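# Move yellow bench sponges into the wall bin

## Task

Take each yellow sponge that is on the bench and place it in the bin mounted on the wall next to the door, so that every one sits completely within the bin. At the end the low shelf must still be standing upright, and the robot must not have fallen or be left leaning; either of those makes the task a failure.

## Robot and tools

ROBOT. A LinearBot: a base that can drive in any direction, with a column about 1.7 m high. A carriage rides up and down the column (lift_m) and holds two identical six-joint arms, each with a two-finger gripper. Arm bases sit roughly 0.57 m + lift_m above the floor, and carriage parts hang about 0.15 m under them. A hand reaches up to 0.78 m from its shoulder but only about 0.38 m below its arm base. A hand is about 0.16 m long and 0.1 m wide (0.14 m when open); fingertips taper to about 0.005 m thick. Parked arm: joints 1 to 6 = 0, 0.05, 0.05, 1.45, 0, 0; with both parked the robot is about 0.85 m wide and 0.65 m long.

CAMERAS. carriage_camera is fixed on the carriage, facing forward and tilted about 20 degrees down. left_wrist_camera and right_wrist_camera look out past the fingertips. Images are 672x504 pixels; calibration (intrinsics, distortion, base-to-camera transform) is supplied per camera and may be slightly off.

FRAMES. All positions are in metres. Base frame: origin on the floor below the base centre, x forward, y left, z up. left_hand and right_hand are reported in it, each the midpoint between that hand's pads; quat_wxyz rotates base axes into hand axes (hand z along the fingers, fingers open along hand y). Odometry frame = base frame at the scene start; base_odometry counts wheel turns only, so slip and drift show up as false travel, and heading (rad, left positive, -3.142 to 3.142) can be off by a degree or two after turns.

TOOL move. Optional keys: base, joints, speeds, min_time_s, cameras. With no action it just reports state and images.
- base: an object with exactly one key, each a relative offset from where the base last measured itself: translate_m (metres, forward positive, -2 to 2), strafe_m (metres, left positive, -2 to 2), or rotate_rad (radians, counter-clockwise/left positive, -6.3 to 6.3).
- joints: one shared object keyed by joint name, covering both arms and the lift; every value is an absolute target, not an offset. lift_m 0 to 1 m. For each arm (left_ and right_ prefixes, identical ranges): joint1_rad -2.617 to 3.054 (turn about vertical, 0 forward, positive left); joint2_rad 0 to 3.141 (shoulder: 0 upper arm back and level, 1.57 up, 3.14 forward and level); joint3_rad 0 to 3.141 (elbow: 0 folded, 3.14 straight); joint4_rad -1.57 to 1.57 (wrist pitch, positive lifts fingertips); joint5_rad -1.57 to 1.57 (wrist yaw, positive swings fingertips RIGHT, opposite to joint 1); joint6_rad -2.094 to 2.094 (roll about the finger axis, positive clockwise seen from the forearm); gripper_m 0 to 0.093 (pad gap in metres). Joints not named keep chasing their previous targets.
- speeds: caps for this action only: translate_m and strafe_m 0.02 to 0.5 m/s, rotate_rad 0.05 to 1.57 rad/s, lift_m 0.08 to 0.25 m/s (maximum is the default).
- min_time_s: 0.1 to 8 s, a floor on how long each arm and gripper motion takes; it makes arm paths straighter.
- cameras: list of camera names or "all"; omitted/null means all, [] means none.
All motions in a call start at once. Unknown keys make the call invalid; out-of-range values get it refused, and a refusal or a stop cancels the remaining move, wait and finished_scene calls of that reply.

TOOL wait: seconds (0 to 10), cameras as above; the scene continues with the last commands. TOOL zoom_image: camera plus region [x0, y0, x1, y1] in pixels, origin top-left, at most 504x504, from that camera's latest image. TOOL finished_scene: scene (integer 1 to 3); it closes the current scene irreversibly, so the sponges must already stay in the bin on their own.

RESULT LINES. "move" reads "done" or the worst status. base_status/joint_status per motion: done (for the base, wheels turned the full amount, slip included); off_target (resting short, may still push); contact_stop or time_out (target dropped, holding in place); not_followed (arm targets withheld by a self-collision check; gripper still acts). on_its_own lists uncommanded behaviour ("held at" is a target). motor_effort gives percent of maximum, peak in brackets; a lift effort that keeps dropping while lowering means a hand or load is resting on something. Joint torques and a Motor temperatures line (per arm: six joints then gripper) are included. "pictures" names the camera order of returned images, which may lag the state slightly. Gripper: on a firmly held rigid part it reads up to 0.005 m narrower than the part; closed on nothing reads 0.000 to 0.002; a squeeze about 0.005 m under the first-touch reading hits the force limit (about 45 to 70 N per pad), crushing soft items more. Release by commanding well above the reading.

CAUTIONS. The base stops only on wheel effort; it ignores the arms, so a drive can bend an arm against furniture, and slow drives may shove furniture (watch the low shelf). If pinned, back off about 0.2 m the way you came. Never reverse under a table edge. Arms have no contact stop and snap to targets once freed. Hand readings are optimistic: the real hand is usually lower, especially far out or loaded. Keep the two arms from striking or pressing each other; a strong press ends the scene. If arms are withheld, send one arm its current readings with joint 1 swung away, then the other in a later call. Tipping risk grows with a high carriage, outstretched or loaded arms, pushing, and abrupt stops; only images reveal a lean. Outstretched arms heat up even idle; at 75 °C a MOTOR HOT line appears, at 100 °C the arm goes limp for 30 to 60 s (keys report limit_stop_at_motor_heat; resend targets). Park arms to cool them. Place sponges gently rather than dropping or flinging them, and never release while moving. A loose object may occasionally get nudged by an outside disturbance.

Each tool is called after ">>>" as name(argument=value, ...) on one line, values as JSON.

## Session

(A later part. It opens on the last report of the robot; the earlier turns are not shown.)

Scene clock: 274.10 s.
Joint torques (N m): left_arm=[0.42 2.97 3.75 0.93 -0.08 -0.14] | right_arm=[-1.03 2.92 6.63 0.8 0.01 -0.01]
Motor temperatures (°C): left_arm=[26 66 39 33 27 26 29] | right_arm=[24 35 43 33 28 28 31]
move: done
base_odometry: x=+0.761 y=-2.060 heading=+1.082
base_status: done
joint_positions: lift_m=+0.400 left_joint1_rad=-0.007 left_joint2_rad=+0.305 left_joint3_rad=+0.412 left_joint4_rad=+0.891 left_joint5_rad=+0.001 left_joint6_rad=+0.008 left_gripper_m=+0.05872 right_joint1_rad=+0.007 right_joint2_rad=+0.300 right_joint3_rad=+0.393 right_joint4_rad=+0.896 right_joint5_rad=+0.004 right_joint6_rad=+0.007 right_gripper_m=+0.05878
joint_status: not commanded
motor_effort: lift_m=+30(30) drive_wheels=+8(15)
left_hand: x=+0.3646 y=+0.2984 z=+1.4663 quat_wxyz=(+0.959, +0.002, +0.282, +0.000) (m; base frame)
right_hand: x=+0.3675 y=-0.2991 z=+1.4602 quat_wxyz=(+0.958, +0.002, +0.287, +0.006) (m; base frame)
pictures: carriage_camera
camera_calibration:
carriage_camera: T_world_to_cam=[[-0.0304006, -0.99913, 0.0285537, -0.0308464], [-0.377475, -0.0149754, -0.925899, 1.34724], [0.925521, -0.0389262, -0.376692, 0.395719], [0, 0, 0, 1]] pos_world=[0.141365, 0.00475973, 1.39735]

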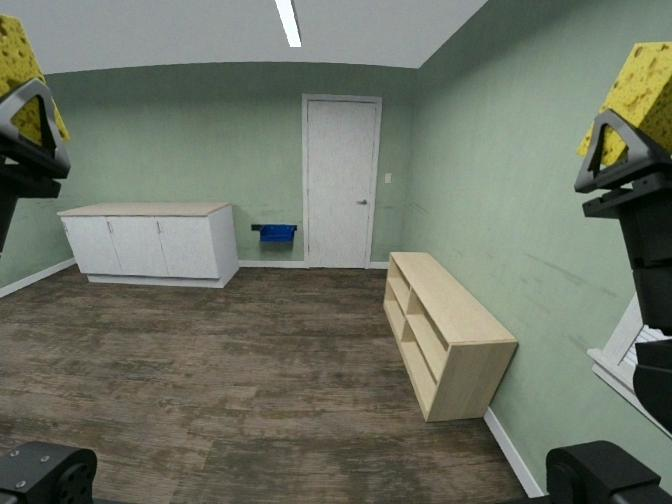

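>>> move(base={"translate_m": 1.5}, speeds={"translate_m": 0.4}, cameras=[])

>>> move(base={"strafe_m": 0.34}, speeds={"strafe_m": 0.3}, joints={"left_joint1_rad": 0, "left_joint2_rad": 1.3, "left_joint3_rad": 1.0, "left_joint4_rad": 0.4}, min_time_s=2, cameras=["carriage_camera"])

>>> zoom_image(camera="carriage_camera", region=[100, 200, 400, 425])

Scene clock: 295.87 s.
Joint torques (N m): left_arm=[0.36 3.26 3.71 0.86 -0.08 -0.18] | right_arm=[-1.03 2.91 6.61 0.79 0 -0.01]
Motor temperatures (°C): left_arm=[26 56 37 31 27 26 29] | right_arm=[24 34 43 33 28 28 31]
move: done
base_odometry: x=+1.467 y=-0.736 heading=+1.082
base_status: done
joint_positions: lift_m=+0.400 left_joint1_rad=-0.007 left_joint2_rad=+0.303 left_joint3_rad=+0.412 left_joint4_rad=+0.894 left_joint5_rad=+0.001 left_joint6_rad=+0.008 left_gripper_m=+0.05872 right_joint1_rad=+0.007 right_joint2_rad=+0.300 right_joint3_rad=+0.393 right_joint4_rad=+0.896 right_joint5_rad=+0.004 right_joint6_rad=+0.007 right_gripper_m=+0.05878
joint_status: not commanded
motor_effort: lift_m=+30(30) drive_wheels=-3(23)
left_hand: x=+0.3631 y=+0.2984 z=+1.4670 quat_wxyz=(+0.960, +0.002, +0.280, +0.000) (m; base frame)
right_hand: x=+0.3675 y=-0.2991 z=+1.4602 quat_wxyz=(+0.958, +0.002, +0.287, +0.006) (m; base frame)
pictures: none
No camera images: "cameras" was empty.

Scene clock: 298.47 s.
Joint torques (N m): left_arm=[0.03 -5.53 8.64 2.11 -0.07 -0.16] | right_arm=[-1.06 2.92 6.6 0.78 0.01 -0.01]
Motor temperatures (°C): left_arm=[26 55 38 32 27 26 30] | right_arm=[24 34 43 33 28 28 31]
move: done
base_odometry: x=+1.167 y=-0.576 heading=+1.081
base_status: done
joint_positions: lift_m=+0.400 left_joint1_rad=-0.003 left_joint2_rad=+1.295 left_joint3_rad=+0.965 left_joint4_rad=+0.402 left_joint5_rad=+0.000 left_joint6_rad=+0.008 left_gripper_m=+0.05872 right_joint1_rad=+0.007 right_joint2_rad=+0.300 right_joint3_rad=+0.393 right_joint4_rad=+0.896 right_joint5_rad=+0.003 right_joint6_rad=+0.007 right_gripper_m=+0.05878
joint_status: all done
motor_effort: lift_m=+30(30) drive_wheels=-1(14)
left_hand: x=+0.6706 y=+0.2982 z=+1.3433 quat_wxyz=(+0.732, +0.004, +0.681, +0.002) (m; base frame)
right_hand: x=+0.3675 y=-0.2990 z=+1.4602 quat_wxyz=(+0.958, +0.002, +0.287, +0.006) (m; base frame)
pictures: carriage_camera
camera_calibration:
carriage_camera: T_world_to_cam=[[-0.0304006, -0.99913, 0.0285537, -0.0308464], [-0.377475, -0.0149754, -0.925899, 1.34724], [0.925521, -0.0389262, -0.376692, 0.395719], [0, 0, 0, 1]] pos_world=[0.141365, 0.00475973, 1.39735]

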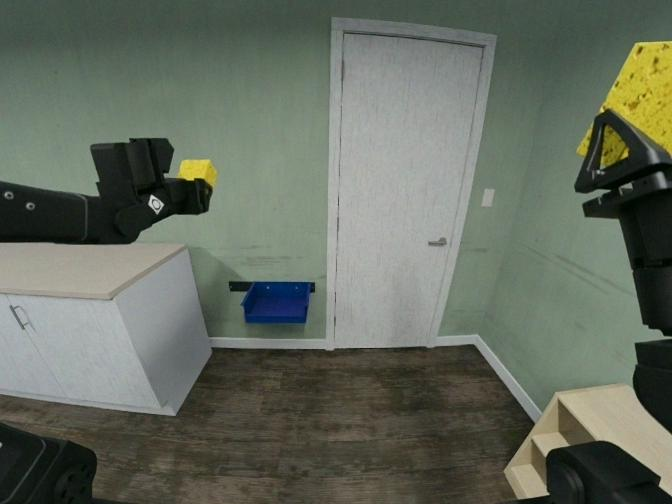

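Scaled by 1.680 from the camera's 672x504 image, which has a finer 960x720 frame.

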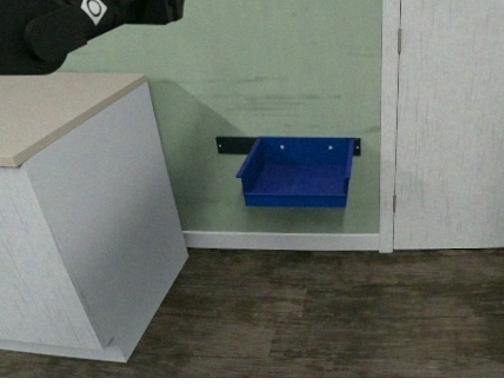

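>>> move(base={"strafe_m": 0.3}, speeds={"strafe_m": 0.25}, cameras=[])

>>> move(base={"translate_m": 0.42}, speeds={"translate_m": 0.3}, cameras=["carriage_camera"])

>>> zoom_image(camera="carriage_camera", region=[200, 200, 500, 425])

Scene clock: 323.50 s.
Joint torques (N m): left_arm=[-0.02 -5.53 8.58 2.13 -0.09 -0.18] | right_arm=[-1.06 2.91 6.61 0.79 0 -0.01]
Motor temperatures (°C): left_arm=[26 50 41 36 27 26 30] | right_arm=[24 34 43 33 28 28 31]
move: done
base_odometry: x=+0.902 y=-0.435 heading=+1.081
base_status: done
joint_positions: lift_m=+0.400 left_joint1_rad=-0.003 left_joint2_rad=+1.295 left_joint3_rad=+0.965 left_joint4_rad=+0.401 left_joint5_rad=+0.001 left_joint6_rad=+0.008 left_gripper_m=+0.05872 right_joint1_rad=+0.007 right_joint2_rad=+0.300 right_joint3_rad=+0.393 right_joint4_rad=+0.896 right_joint5_rad=+0.003 right_joint6_rad=+0.007 right_gripper_m=+0.05878
joint_status: not commanded
motor_effort: lift_m=+30(30) drive_wheels=+1(15)
left_hand: x=+0.6707 y=+0.2982 z=+1.3430 quat_wxyz=(+0.732, +0.004, +0.682, +0.002) (m; base frame)
right_hand: x=+0.3675 y=-0.2989 z=+1.4602 quat_wxyz=(+0.958, +0.001, +0.287, +0.006) (m; base frame)
pictures: none
No camera images: "cameras" was empty.

Scene clock: 326.40 s.
Joint torques (N m): left_arm=[0.06 -5.82 8.57 2.15 -0.08 -0.18] | right_arm=[-1.03 2.89 6.6 0.81 0.01 -0.01]
Motor temperatures (°C): left_arm=[26 50 42 36 27 26 30] | right_arm=[24 33 43 33 28 28 31]
move: done
base_odometry: x=+1.099 y=-0.064 heading=+1.082
base_status: done
joint_positions: lift_m=+0.400 left_joint1_rad=-0.003 left_joint2_rad=+1.298 left_joint3_rad=+0.965 left_joint4_rad=+0.398 left_joint5_rad=+0.001 left_joint6_rad=+0.008 left_gripper_m=+0.05872 right_joint1_rad=+0.007 right_joint2_rad=+0.300 right_joint3_rad=+0.393 right_joint4_rad=+0.896 right_joint5_rad=+0.003 right_joint6_rad=+0.007 right_gripper_m=+0.05878
joint_status: not commanded
motor_effort: lift_m=+30(30) drive_wheels=-2(16)
left_hand: x=+0.6715 y=+0.2982 z=+1.3410 quat_wxyz=(+0.730, +0.004, +0.684, +0.002) (m; base frame)
right_hand: x=+0.3674 y=-0.2989 z=+1.4602 quat_wxyz=(+0.958, +0.001, +0.287, +0.006) (m; base frame)
pictures: carriage_camera
camera_calibration:
carriage_camera: T_world_to_cam=[[-0.0304006, -0.99913, 0.0285537, -0.0308464], [-0.377475, -0.0149754, -0.925899, 1.34724], [0.925521, -0.0389262, -0.376692, 0.395719], [0, 0, 0, 1]] pos_world=[0.141365, 0.00475973, 1.39735]

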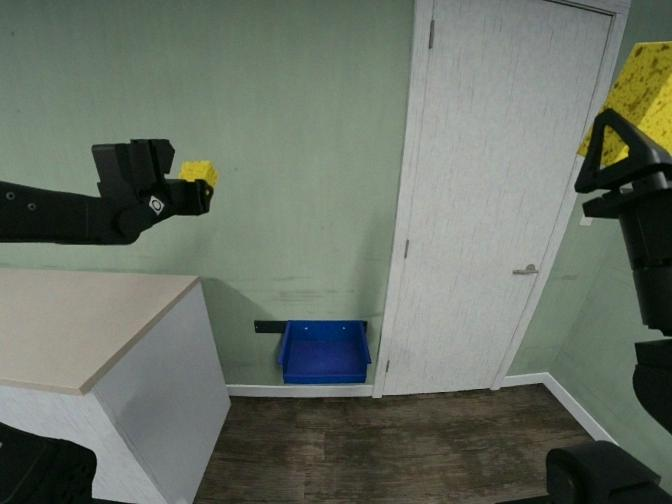

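Scaled by 1.680 from the camera's 672x504 image, which has a finer 960x720 frame.

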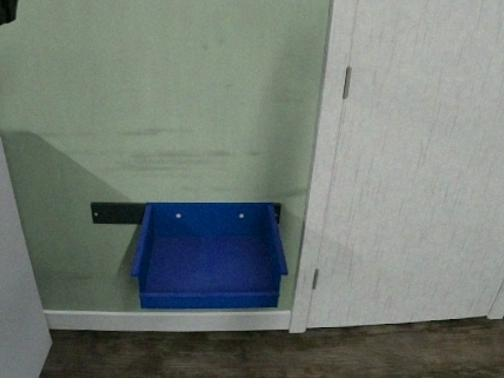

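>>> move(joints={"left_joint1_rad": -0.45, "left_joint2_rad": 2.8, "left_joint3_rad": 1.34, "left_joint4_rad": 0.58}, min_time_s=2, cameras=[])

>>> move(base={"translate_m": 0.33}, speeds={"translate_m": 0.2}, cameras=["carriage_camera", "left_wrist_camera"])

Scene clock: 337.33 s.
Joint torques (N m): left_arm=[-0.64 -13.89 3.9 1.77 -0.07 -0.17] | right_arm=[-1.06 2.91 6.65 0.79 0.01 0]
Motor temperatures (°C): left_arm=[26 50 42 37 27 26 30] | right_arm=[24 33 43 33 28 28 31]
move: done
base_odometry: x=+1.099 y=-0.064 heading=+1.082
base_status: not commanded
joint_positions: lift_m=+0.400 left_joint1_rad=-0.445 left_joint2_rad=+2.795 left_joint3_rad=+1.322 left_joint4_rad=+0.563 left_joint5_rad=+0.000 left_joint6_rad=+0.008 left_gripper_m=+0.05874 right_joint1_rad=+0.007 right_joint2_rad=+0.300 right_joint3_rad=+0.393 right_joint4_rad=+0.896 right_joint5_rad=+0.003 right_joint6_rad=+0.007 right_gripper_m=+0.05878
joint_status: all done
motor_effort: lift_m=+30(30) drive_wheels=-2(2)
left_hand: x=+0.6800 y=+0.0830 z=+0.7522 quat_wxyz=(+0.317, +0.212, +0.922, -0.071) (m; base frame)
right_hand: x=+0.3674 y=-0.2989 z=+1.4602 quat_wxyz=(+0.958, +0.001, +0.287, +0.006) (m; base frame)
pictures: none
No camera images: "cameras" was empty.

Scene clock: 340.07 s.
Joint torques (N m): left_arm=[-0.53 -13.86 3.92 1.78 -0.07 -0.18] | right_arm=[-1.05 2.92 6.64 0.79 0.02 0]
Motor temperatures (°C): left_arm=[26 51 42 37 27 26 30] | right_arm=[24 33 43 33 28 28 31]
move: done
base_odometry: x=+1.254 y=+0.227 heading=+1.082
base_status: done
joint_positions: lift_m=+0.400 left_joint1_rad=-0.445 left_joint2_rad=+2.795 left_joint3_rad=+1.322 left_joint4_rad=+0.568 left_joint5_rad=+0.000 left_joint6_rad=+0.008 left_gripper_m=+0.05874 right_joint1_rad=+0.007 right_joint2_rad=+0.300 right_joint3_rad=+0.393 right_joint4_rad=+0.896 right_joint5_rad=+0.003 right_joint6_rad=+0.007 right_gripper_m=+0.05878
joint_status: not commanded
motor_effort: lift_m=+30(30) drive_wheels=-1(17)
left_hand: x=+0.6808 y=+0.0826 z=+0.7529 quat_wxyz=(+0.319, +0.212, +0.921, -0.071) (m; base frame)
right_hand: x=+0.3674 y=-0.2989 z=+1.4603 quat_wxyz=(+0.958, +0.001, +0.287, +0.006) (m; base frame)
pictures: carriage_camera, left_wrist_camera
camera_calibration:
carriage_camera: T_world_to_cam=[[-0.0304006, -0.99913, 0.0285537, -0.0308464], [-0.377475, -0.0149754, -0.925899, 1.34724], [0.925521, -0.0389262, -0.376692, 0.395719], [0, 0, 0, 1]] pos_world=[0.141365, 0.00475973, 1.39735]
left_wrist_camera: T_world_to_cam=[[-0.439817, -0.897262, -0.0385011, 0.409228], [-0.895139, 0.441441, -0.0620976, 0.631677], [0.0727137, 0.00715233, -0.997327, 0.823748], [0, 0, 0, 1]] pos_world=[0.685526, 0.082445, 0.876528]

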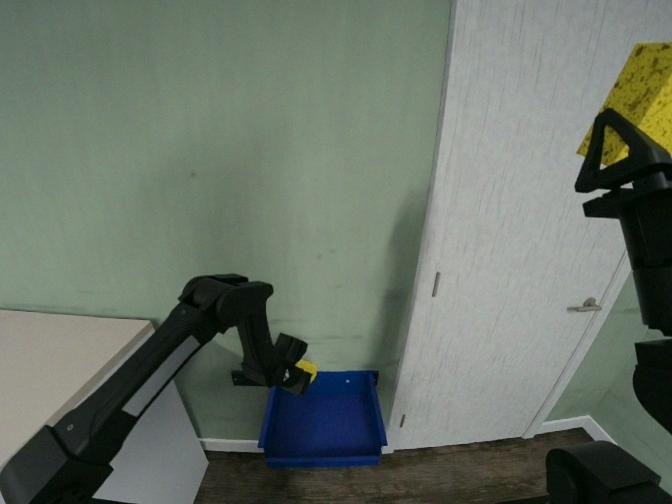

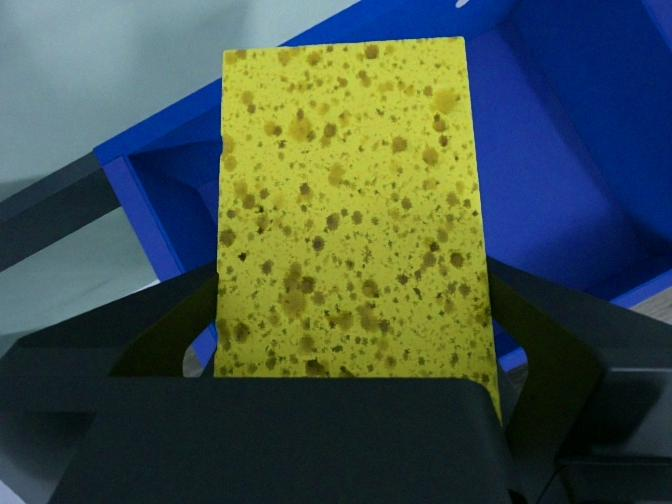

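>>> move(joints={"lift_m": 0.16}, speeds={"lift_m": 0.15}, cameras=["carriage_camera"])

>>> zoom_image(camera="carriage_camera", region=[220, 250, 420, 450])

>>> move(joints={"lift_m": 0.145}, speeds={"lift_m": 0.08}, cameras=["left_wrist_camera"])

Scene clock: 353.17 s.
Joint torques (N m): left_arm=[-0.5 -14.74 3.52 1.73 -0.08 -0.17] | right_arm=[-1.05 2.95 6.65 0.79 0.01 0]
Motor temperatures (°C): left_arm=[26 56 40 36 27 26 30] | right_arm=[24 33 43 33 28 28 31]
move: done
base_odometry: x=+1.254 y=+0.227 heading=+1.082
base_status: not commanded
joint_positions: lift_m=+0.160 left_joint1_rad=-0.445 left_joint2_rad=+2.802 left_joint3_rad=+1.326 left_joint4_rad=+0.573 left_joint5_rad=+0.000 left_joint6_rad=+0.008 left_gripper_m=+0.05874 right_joint1_rad=+0.007 right_joint2_rad=+0.300 right_joint3_rad=+0.393 right_joint4_rad=+0.896 right_joint5_rad=+0.003 right_joint6_rad=+0.007 right_gripper_m=+0.05878
joint_status: all done
motor_effort: lift_m=+30(30) drive_wheels=-1(6)
left_hand: x=+0.6808 y=+0.0825 z=+0.5109 quat_wxyz=(+0.320, +0.212, +0.921, -0.071) (m; base frame)
right_hand: x=+0.3674 y=-0.2989 z=+1.2203 quat_wxyz=(+0.958, +0.001, +0.287, +0.006) (m; base frame)
pictures: carriage_camera
camera_calibration:
carriage_camera: T_world_to_cam=[[-0.0304006, -0.99913, 0.0285537, -0.0239935], [-0.377475, -0.0149754, -0.925899, 1.12502], [0.925521, -0.0389262, -0.376692, 0.305313], [0, 0, 0, 1]] pos_world=[0.141365, 0.00475973, 1.15735]

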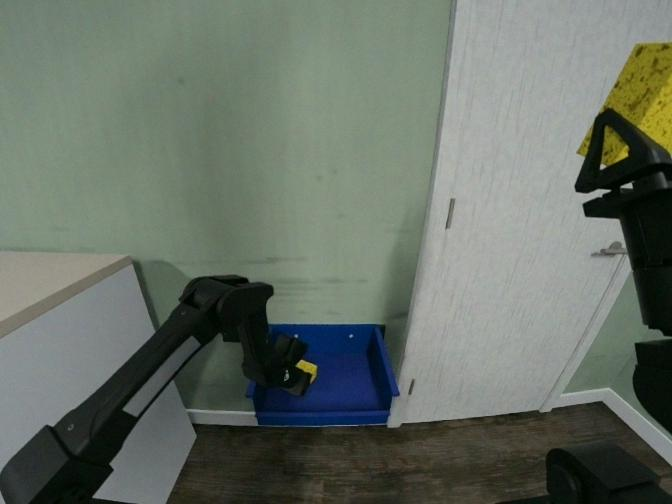

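Scaled by 2.520 from the camera's 672x504 image, which has a finer 960x720 frame.

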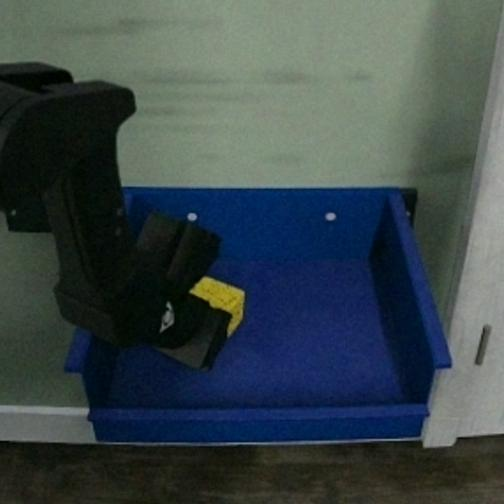

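Scene clock: 353.73 s.
Joint torques (N m): left_arm=[-0.55 -14.78 3.3 1.47 -0.09 -0.17] | right_arm=[-1.05 2.93 6.63 0.79 0.02 -0.01]
Motor temperatures (°C): left_arm=[26 56 40 36 27 26 30] | right_arm=[24 33 43 33 28 28 31]
move: done
base_odometry: x=+1.254 y=+0.227 heading=+1.082
base_status: not commanded
joint_positions: lift_m=+0.145 left_joint1_rad=-0.445 left_joint2_rad=+2.802 left_joint3_rad=+1.331 left_joint4_rad=+0.600 left_joint5_rad=+0.000 left_joint6_rad=+0.007 left_gripper_m=+0.05874 right_joint1_rad=+0.007 right_joint2_rad=+0.300 right_joint3_rad=+0.393 right_joint4_rad=+0.896 right_joint5_rad=+0.003 right_joint6_rad=+0.007 right_gripper_m=+0.05878
joint_status: all done
motor_effort: lift_m=+29(31) drive_wheels=-1(6)
left_hand: x=+0.6873 y=+0.0794 z=+0.5014 quat_wxyz=(+0.334, +0.211, +0.916, -0.074) (m; base frame)
right_hand: x=+0.3674 y=-0.2989 z=+1.2053 quat_wxyz=(+0.958, +0.001, +0.287, +0.006) (m; base frame)
pictures: left_wrist_camera
camera_calibration:
left_wrist_camera: T_world_to_cam=[[-0.4384, -0.897951, -0.0385851, 0.398743], [-0.892922, 0.440035, -0.0951821, 0.638498], [0.102448, -0.00727437, -0.994712, 0.551819], [0, 0, 0, 1]] pos_world=[0.688406, 0.0811046, 0.62506]

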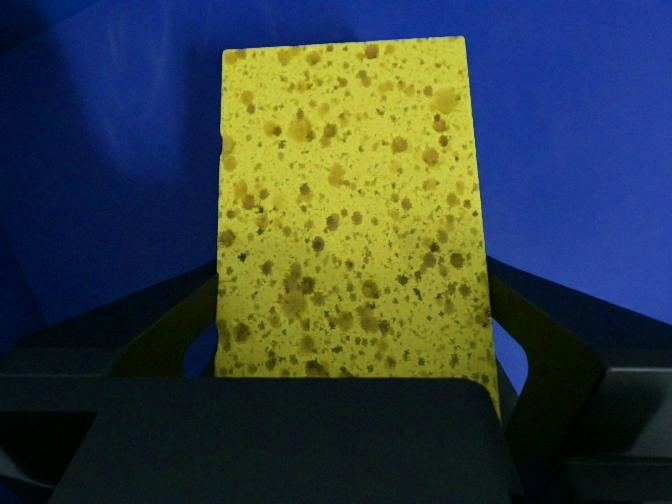

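>>> move(joints={"lift_m": 0.15, "left_gripper_m": 0.088}, min_time_s=1.5, cameras=["left_wrist_camera"])

>>> move(joints={"lift_m": 0.5}, speeds={"lift_m": 0.2}, cameras=["left_wrist_camera"])

>>> move(joints={"left_joint1_rad": 0, "left_joint2_rad": 0.05, "left_joint3_rad": 0.05, "left_joint4_rad": 1.45, "left_joint5_rad": 0, "left_joint6_rad": 0}, min_time_s=2.5, cameras=[])

>>> move(joints={"lift_m": 0.45, "right_joint1_rad": 0.45, "right_joint2_rad": 2.8, "right_joint3_rad": 1.34, "right_joint4_rad": 0.58}, min_time_s=3, cameras=["carriage_camera", "right_wrist_camera"])

Scene clock: 366.70 s.
Joint torques (N m): left_arm=[-0.5 -14.74 3.23 1.6 -0.06 -0.17] | right_arm=[-1.07 2.93 6.64 0.79 0.01 -0.01]
Motor temperatures (°C): left_arm=[26 61 39 35 27 26 30] | right_arm=[24 33 43 33 28 28 32]
move: done
base_odometry: x=+1.254 y=+0.227 heading=+1.082
base_status: not commanded
joint_positions: lift_m=+0.150 left_joint1_rad=-0.445 left_joint2_rad=+2.802 left_joint3_rad=+1.331 left_joint4_rad=+0.586 left_joint5_rad=+0.000 left_joint6_rad=+0.007 left_gripper_m=+0.08792 right_joint1_rad=+0.007 right_joint2_rad=+0.300 right_joint3_rad=+0.393 right_joint4_rad=+0.896 right_joint5_rad=+0.003 right_joint6_rad=+0.007 right_gripper_m=+0.05878
joint_status: all done
motor_effort: lift_m=+33(40) drive_wheels=+6(6)
left_hand: x=+0.6852 y=+0.0805 z=+0.5039 quat_wxyz=(+0.328, +0.211, +0.918, -0.073) (m; base frame)
right_hand: x=+0.3674 y=-0.2989 z=+1.2100 quat_wxyz=(+0.958, +0.001, +0.287, +0.006) (m; base frame)
pictures: left_wrist_camera
camera_calibration:
left_wrist_camera: T_world_to_cam=[[-0.438878, -0.897723, -0.038458, 0.399064], [-0.894017, 0.440557, -0.0815039, 0.630149], [0.090111, -0.00138812, -0.995931, 0.563161], [0, 0, 0, 1]] pos_world=[0.687757, 0.0814143, 0.627576]

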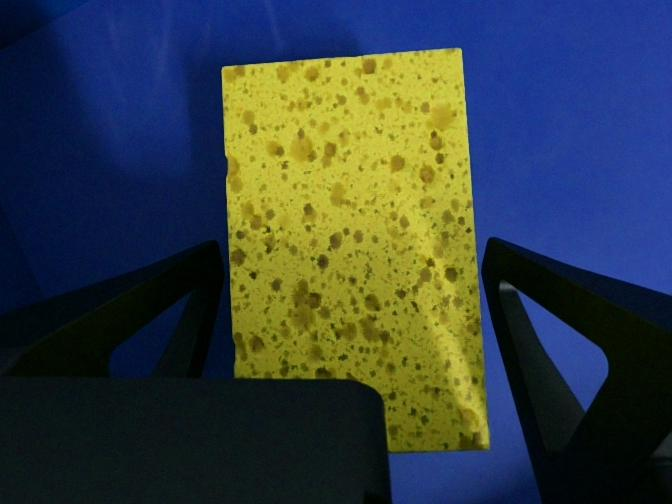

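Scene clock: 368.93 s.
Joint torques (N m): left_arm=[-0.5 -14.97 3.25 1.66 -0.06 -0.16] | right_arm=[-1.07 2.93 6.63 0.79 0.02 0]
Motor temperatures (°C): left_arm=[26 60 39 35 27 26 30] | right_arm=[24 33 43 33 28 28 32]
move: done
base_odometry: x=+1.254 y=+0.227 heading=+1.082
base_status: not commanded
joint_positions: lift_m=+0.500 left_joint1_rad=-0.445 left_joint2_rad=+2.805 left_joint3_rad=+1.331 left_joint4_rad=+0.580 left_joint5_rad=+0.000 left_joint6_rad=+0.007 left_gripper_m=+0.08792 right_joint1_rad=+0.007 right_joint2_rad=+0.300 right_joint3_rad=+0.393 right_joint4_rad=+0.896 right_joint5_rad=+0.003 right_joint6_rad=+0.007 right_gripper_m=+0.05878
joint_status: all done
motor_effort: lift_m=+33(41) drive_wheels=+6(6)
left_hand: x=+0.6835 y=+0.0812 z=+0.8520 quat_wxyz=(+0.325, +0.211, +0.919, -0.072) (m; base frame)
right_hand: x=+0.3674 y=-0.2989 z=+1.5600 quat_wxyz=(+0.958, +0.001, +0.287, +0.006) (m; base frame)
pictures: left_wrist_camera
camera_calibration:
left_wrist_camera: T_world_to_cam=[[-0.439142, -0.897597, -0.0383843, 0.412542], [-0.894552, 0.440813, -0.0738981, 0.65059], [0.083251, 0.00188497, -0.996527, 0.914922], [0, 0, 0, 1]] pos_world=[0.686983, 0.0817834, 0.975657]

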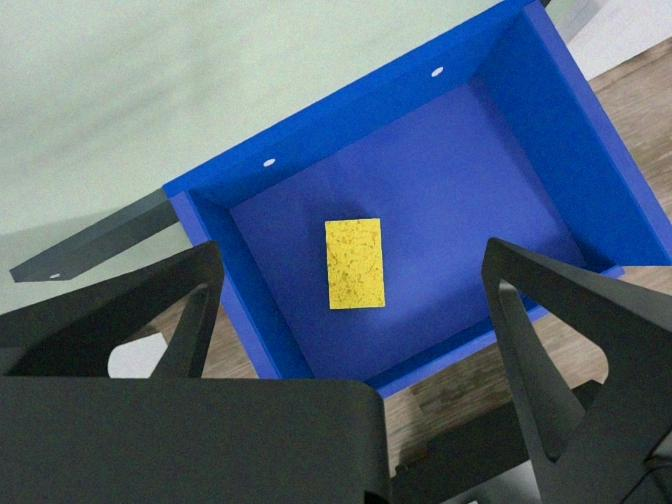

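Scene clock: 371.73 s.
Joint torques (N m): left_arm=[0.38 4.11 3.3 -0.06 -0.07 -0.16] | right_arm=[-1.05 2.93 6.61 0.79 0.02 -0.01]
Motor temperatures (°C): left_arm=[26 60 38 35 27 26 30] | right_arm=[24 33 43 33 28 28 32]
move: done
base_odometry: x=+1.254 y=+0.227 heading=+1.082
base_status: not commanded
joint_positions: lift_m=+0.500 left_joint1_rad=-0.007 left_joint2_rad=+0.056 left_joint3_rad=+0.062 left_joint4_rad=+1.440 left_joint5_rad=+0.000 left_joint6_rad=+0.007 left_gripper_m=+0.08793 right_joint1_rad=+0.007 right_joint2_rad=+0.300 right_joint3_rad=+0.393 right_joint4_rad=+0.896 right_joint5_rad=+0.003 right_joint6_rad=+0.007 right_gripper_m=+0.05878
joint_status: all done
motor_effort: lift_m=+33(33) drive_wheels=-1(6)
left_hand: x=+0.2576 y=+0.2993 z=+1.5144 quat_wxyz=(+0.998, +0.000, +0.062, +0.000) (m; base frame)
right_hand: x=+0.3674 y=-0.2989 z=+1.5600 quat_wxyz=(+0.958, +0.001, +0.287, +0.006) (m; base frame)
pictures: none
No camera images: "cameras" was empty.

Scene clock: 375.03 s.
Joint torques (N m): left_arm=[0.34 4.45 3.7 -0.11 -0.08 -0.16] | right_arm=[0.25 -13.87 4.59 1.46 0.02 0]
Motor temperatures (°C): left_arm=[26 59 38 34 27 26 30] | right_arm=[24 33 43 33 28 28 32]
move: done
base_odometry: x=+1.254 y=+0.227 heading=+1.082
base_status: not commanded
joint_positions: lift_m=+0.450 left_joint1_rad=-0.007 left_joint2_rad=+0.052 left_joint3_rad=+0.057 left_joint4_rad=+1.444 left_joint5_rad=+0.000 left_joint6_rad=+0.007 left_gripper_m=+0.08793 right_joint1_rad=+0.444 right_joint2_rad=+2.794 right_joint3_rad=+1.325 right_joint4_rad=+0.580 right_joint5_rad=+0.003 right_joint6_rad=+0.007 right_gripper_m=+0.05879
joint_status: all done
motor_effort: lift_m=+30(30) drive_wheels=-1(6)
left_hand: x=+0.2572 y=+0.2993 z=+1.4633 quat_wxyz=(+0.998, +0.000, +0.061, +0.000) (m; base frame)
right_hand: x=+0.6849 y=-0.0818 z=+0.8059 quat_wxyz=(+0.326, -0.204, +0.920, +0.073) (m; base frame)
pictures: carriage_camera, right_wrist_camera
camera_calibration:
carriage_camera: T_world_to_cam=[[-0.0304006, -0.99913, 0.0285537, -0.0322741], [-0.377475, -0.0149754, -0.925899, 1.39353], [0.925521, -0.0389262, -0.376692, 0.414554], [0, 0, 0, 1]] pos_world=[0.141365, 0.00475973, 1.44735]
right_wrist_camera: T_world_to_cam=[[0.458572, -0.886881, 0.0561597, -0.445655], [-0.885316, -0.461409, -0.0575885, 0.620497], [0.0769868, -0.0233107, -0.99676, 0.87559], [0, 0, 0, 1]] pos_world=[0.686292, -0.0885299, 0.933514]

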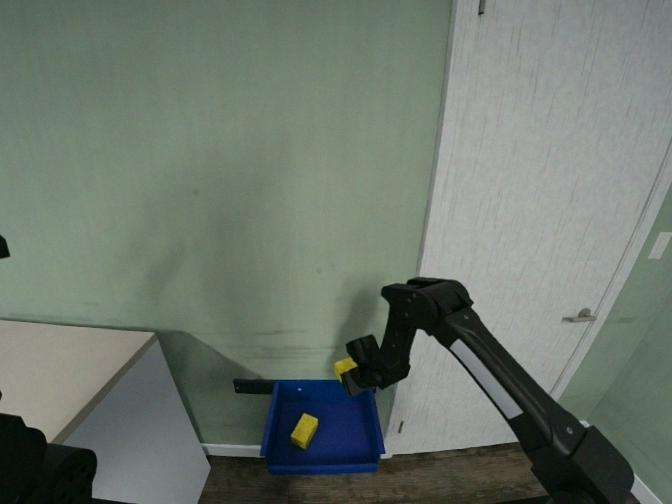

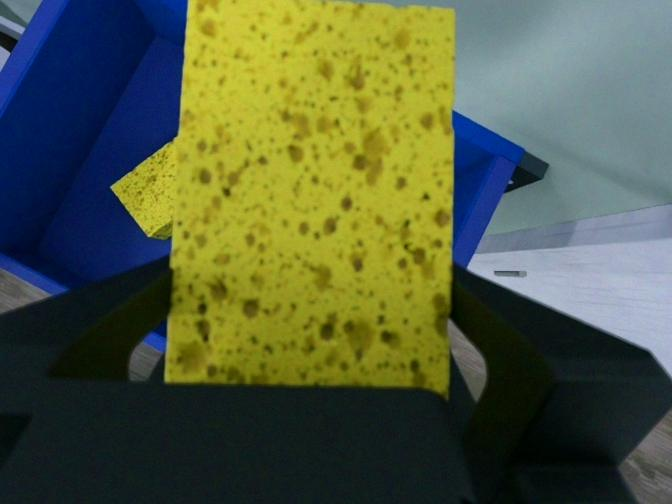

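>>> move(joints={"lift_m": 0.165}, speeds={"lift_m": 0.15}, cameras=["carriage_camera", "right_wrist_camera"])

>>> zoom_image(camera="carriage_camera", region=[220, 250, 420, 450])

>>> move(joints={"lift_m": 0.145}, speeds={"lift_m": 0.08}, cameras=["right_wrist_camera"])

Scene clock: 387.83 s.
Joint torques (N m): left_arm=[0.38 4.56 3.71 -0.12 -0.06 -0.17] | right_arm=[0.24 -14.68 4.14 1.51 0.02 0]
Motor temperatures (°C): left_arm=[26 55 38 32 27 26 29] | right_arm=[24 39 43 34 28 28 32]
move: done
base_odometry: x=+1.254 y=+0.227 heading=+1.082
base_status: not commanded
joint_positions: lift_m=+0.165 left_joint1_rad=-0.007 left_joint2_rad=+0.051 left_joint3_rad=+0.056 left_joint4_rad=+1.444 left_joint5_rad=+0.000 left_joint6_rad=+0.007 left_gripper_m=+0.08793 right_joint1_rad=+0.444 right_joint2_rad=+2.802 right_joint3_rad=+1.331 right_joint4_rad=+0.574 right_joint5_rad=+0.003 right_joint6_rad=+0.007 right_gripper_m=+0.05879
joint_status: all done
motor_effort: lift_m=+30(31) drive_wheels=-1(6)
left_hand: x=+0.2569 y=+0.2993 z=+1.1782 quat_wxyz=(+0.998, +0.000, +0.061, +0.000) (m; base frame)
right_hand: x=+0.6834 y=-0.0825 z=+0.5172 quat_wxyz=(+0.322, -0.204, +0.921, +0.072) (m; base frame)
pictures: carriage_camera, right_wrist_camera
camera_calibration:
carriage_camera: T_world_to_cam=[[-0.0304006, -0.99913, 0.0285537, -0.0241363], [-0.377475, -0.0149754, -0.925899, 1.12965], [0.925521, -0.0389262, -0.376692, 0.307197], [0, 0, 0, 1]] pos_world=[0.141365, 0.00475973, 1.16235]
right_wrist_camera: T_world_to_cam=[[0.459015, -0.88667, 0.0558653, -0.429521], [-0.885738, -0.46161, -0.0488329, 0.597958], [0.0690867, -0.0270669, -0.997243, 0.593266], [0, 0, 0, 1]] pos_world=[0.685804, -0.0887619, 0.644826]

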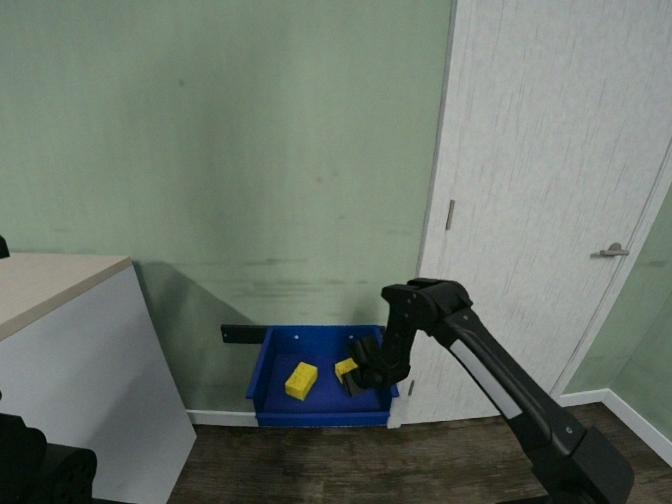

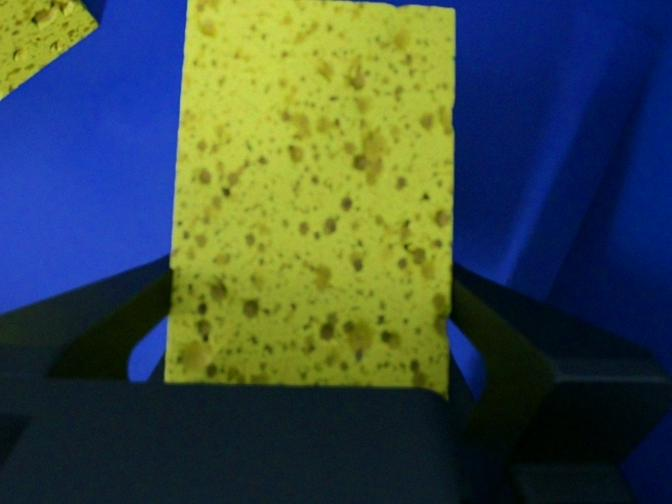

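Scaled by 2.520 from the camera's 672x504 image, which has a finer 960x720 frame.

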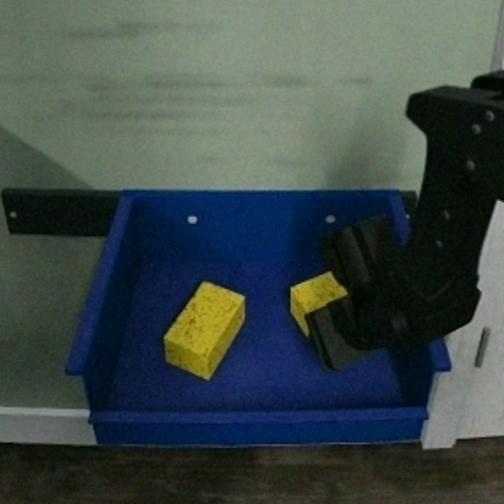

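Scene clock: 388.43 s.
Joint torques (N m): left_arm=[0.4 4.56 3.69 -0.13 -0.08 -0.16] | right_arm=[0.25 -14.78 3.93 1.48 0.01 -0.01]
Motor temperatures (°C): left_arm=[26 54 38 32 27 26 29] | right_arm=[24 39 43 34 28 28 32]
move: done
base_odometry: x=+1.254 y=+0.227 heading=+1.082
base_status: not commanded
joint_positions: lift_m=+0.145 left_joint1_rad=-0.007 left_joint2_rad=+0.051 left_joint3_rad=+0.056 left_joint4_rad=+1.445 left_joint5_rad=+0.000 left_joint6_rad=+0.007 left_gripper_m=+0.08793 right_joint1_rad=+0.444 right_joint2_rad=+2.803 right_joint3_rad=+1.333 right_joint4_rad=+0.577 right_joint5_rad=+0.003 right_joint6_rad=+0.007 right_gripper_m=+0.05879
joint_status: all done
motor_effort: lift_m=+30(31) drive_wheels=+5(6)
left_hand: x=+0.2567 y=+0.2993 z=+1.1582 quat_wxyz=(+0.998, +0.000, +0.060, +0.000) (m; base frame)
right_hand: x=+0.6846 y=-0.0820 z=+0.4979 quat_wxyz=(+0.324, -0.204, +0.921, +0.073) (m; base frame)
pictures: right_wrist_camera
camera_calibration:
right_wrist_camera: T_world_to_cam=[[0.458784, -0.88678, 0.0560194, -0.428419], [-0.885527, -0.461509, -0.0534016, 0.600519], [0.073209, -0.0251069, -0.997001, 0.571218], [0, 0, 0, 1]] pos_world=[0.686509, -0.0884266, 0.625573]

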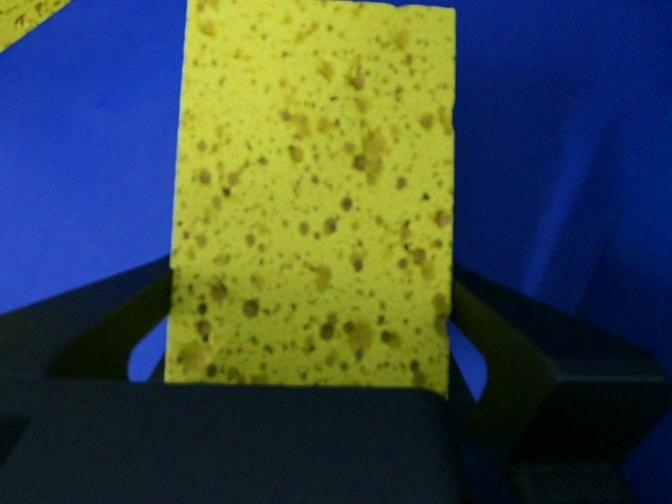

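>>> move(joints={"lift_m": 0.137}, speeds={"lift_m": 0.08}, cameras=[])

>>> move(joints={"right_gripper_m": 0.085}, min_time_s=1.5, cameras=["right_wrist_camera"])

>>> move(joints={"lift_m": 0.5}, speeds={"lift_m": 0.18}, cameras=["right_wrist_camera", "carriage_camera"])

>>> zoom_image(camera="carriage_camera", region=[220, 330, 420, 504])

Scene clock: 395.13 s.
Joint torques (N m): left_arm=[0.4 4.66 3.7 -0.12 -0.06 -0.17] | right_arm=[0.27 -14.61 3.9 1.24 0.06 -0.01]
Motor temperatures (°C): left_arm=[26 53 37 32 27 26 29] | right_arm=[24 41 42 35 28 28 32]
move: done
base_odometry: x=+1.254 y=+0.227 heading=+1.082
base_status: not commanded
joint_positions: lift_m=+0.137 left_joint1_rad=-0.007 left_joint2_rad=+0.051 left_joint3_rad=+0.056 left_joint4_rad=+1.445 left_joint5_rad=+0.000 left_joint6_rad=+0.007 left_gripper_m=+0.08793 right_joint1_rad=+0.444 right_joint2_rad=+2.801 right_joint3_rad=+1.335 right_joint4_rad=+0.604 right_joint5_rad=-0.002 right_joint6_rad=+0.007 right_gripper_m=+0.05879
joint_status: all done
motor_effort: lift_m=+27(29) drive_wheels=+6(6)
left_hand: x=+0.2565 y=+0.2993 z=+1.1505 quat_wxyz=(+0.998, +0.000, +0.060, +0.000) (m; base frame)
right_hand: x=+0.6902 y=-0.0784 z=+0.4959 quat_wxyz=(+0.338, -0.204, +0.915, +0.078) (m; base frame)
pictures: none
No camera images: "cameras" was empty.

Scene clock: 396.93 s.
Joint torques (N m): left_arm=[0.4 4.6 3.7 -0.13 -0.08 -0.17] | right_arm=[0.28 -14.57 3.86 1.26 0.06 -0.01]
Motor temperatures (°C): left_arm=[26 52 37 32 27 26 29] | right_arm=[24 42 42 34 28 28 32]
move: done
base_odometry: x=+1.254 y=+0.227 heading=+1.082
base_status: not commanded
joint_positions: lift_m=+0.137 left_joint1_rad=-0.007 left_joint2_rad=+0.051 left_joint3_rad=+0.056 left_joint4_rad=+1.445 left_joint5_rad=+0.000 left_joint6_rad=+0.007 left_gripper_m=+0.08793 right_joint1_rad=+0.444 right_joint2_rad=+2.801 right_joint3_rad=+1.335 right_joint4_rad=+0.603 right_joint5_rad=-0.002 right_joint6_rad=+0.007 right_gripper_m=+0.08492
joint_status: all done
motor_effort: lift_m=+27(27) drive_wheels=+6(6)
left_hand: x=+0.2565 y=+0.2993 z=+1.1505 quat_wxyz=(+0.998, +0.000, +0.060, +0.000) (m; base frame)
right_hand: x=+0.6899 y=-0.0786 z=+0.4957 quat_wxyz=(+0.337, -0.204, +0.916, +0.078) (m; base frame)
pictures: right_wrist_camera
camera_calibration:
right_wrist_camera: T_world_to_cam=[[0.460006, -0.886302, 0.0535087, -0.427278], [-0.882471, -0.463018, -0.0828182, 0.619031], [0.0981774, -0.009123, -0.995127, 0.551755], [0, 0, 0, 1]] pos_world=[0.688657, -0.0870412, 0.623196]

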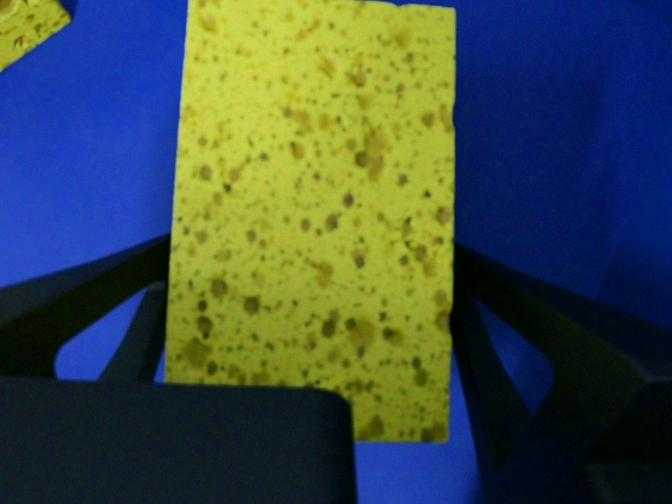

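Scene clock: 399.40 s.
Joint torques (N m): left_arm=[0.4 4.62 3.75 -0.15 -0.08 -0.15] | right_arm=[0.25 -14.93 3.84 1.45 0.06 -0.01]
Motor temperatures (°C): left_arm=[26 52 37 32 27 26 29] | right_arm=[24 43 42 35 28 28 31]
move: done
base_odometry: x=+1.254 y=+0.227 heading=+1.082
base_status: not commanded
joint_positions: lift_m=+0.500 left_joint1_rad=-0.007 left_joint2_rad=+0.051 left_joint3_rad=+0.056 left_joint4_rad=+1.446 left_joint5_rad=+0.000 left_joint6_rad=+0.007 left_gripper_m=+0.08793 right_joint1_rad=+0.444 right_joint2_rad=+2.804 right_joint3_rad=+1.335 right_joint4_rad=+0.581 right_joint5_rad=-0.002 right_joint6_rad=+0.007 right_gripper_m=+0.08492
joint_status: all done
motor_effort: lift_m=+32(40) drive_wheels=+6(6)
left_hand: x=+0.2563 y=+0.2993 z=+1.5131 quat_wxyz=(+0.998, +0.000, +0.060, +0.000) (m; base frame)
right_hand: x=+0.6853 y=-0.0808 z=+0.8531 quat_wxyz=(+0.326, -0.205, +0.920, +0.076) (m; base frame)
pictures: carriage_camera, right_wrist_camera
camera_calibration:
carriage_camera: T_world_to_cam=[[-0.0304006, -0.99913, 0.0285537, -0.0336968], [-0.377475, -0.0149754, -0.925899, 1.43966], [0.925521, -0.0389262, -0.376692, 0.433322], [0, 0, 0, 1]] pos_world=[0.141365, 0.00475973, 1.49717]
right_wrist_camera: T_world_to_cam=[[0.461195, -0.885737, 0.052628, -0.446243], [-0.884049, -0.463768, -0.0581037, 0.62343], [0.0758718, -0.0197286, -0.996922, 0.92388], [0, 0, 0, 1]] pos_world=[0.686851, -0.0878998, 0.980746]

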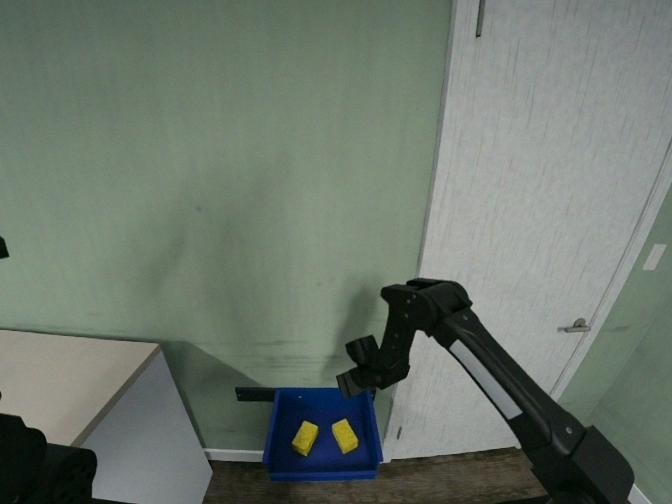

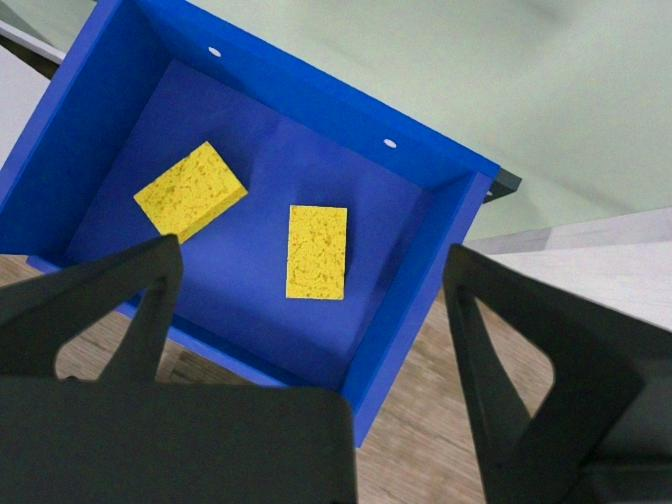

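Scaled by 2.520 from the camera's 672x504 image, which has a finer 960x720 frame.

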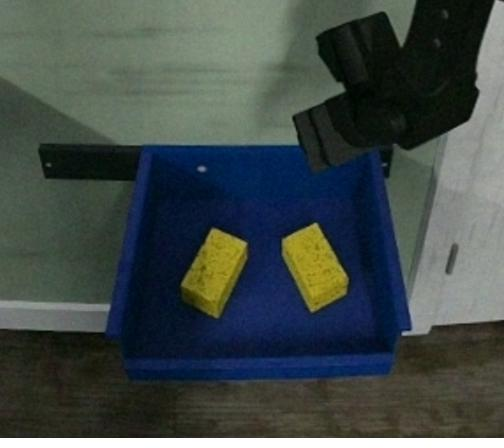

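>>> finished_scene(scene=3)

The scene is finished: the task was done.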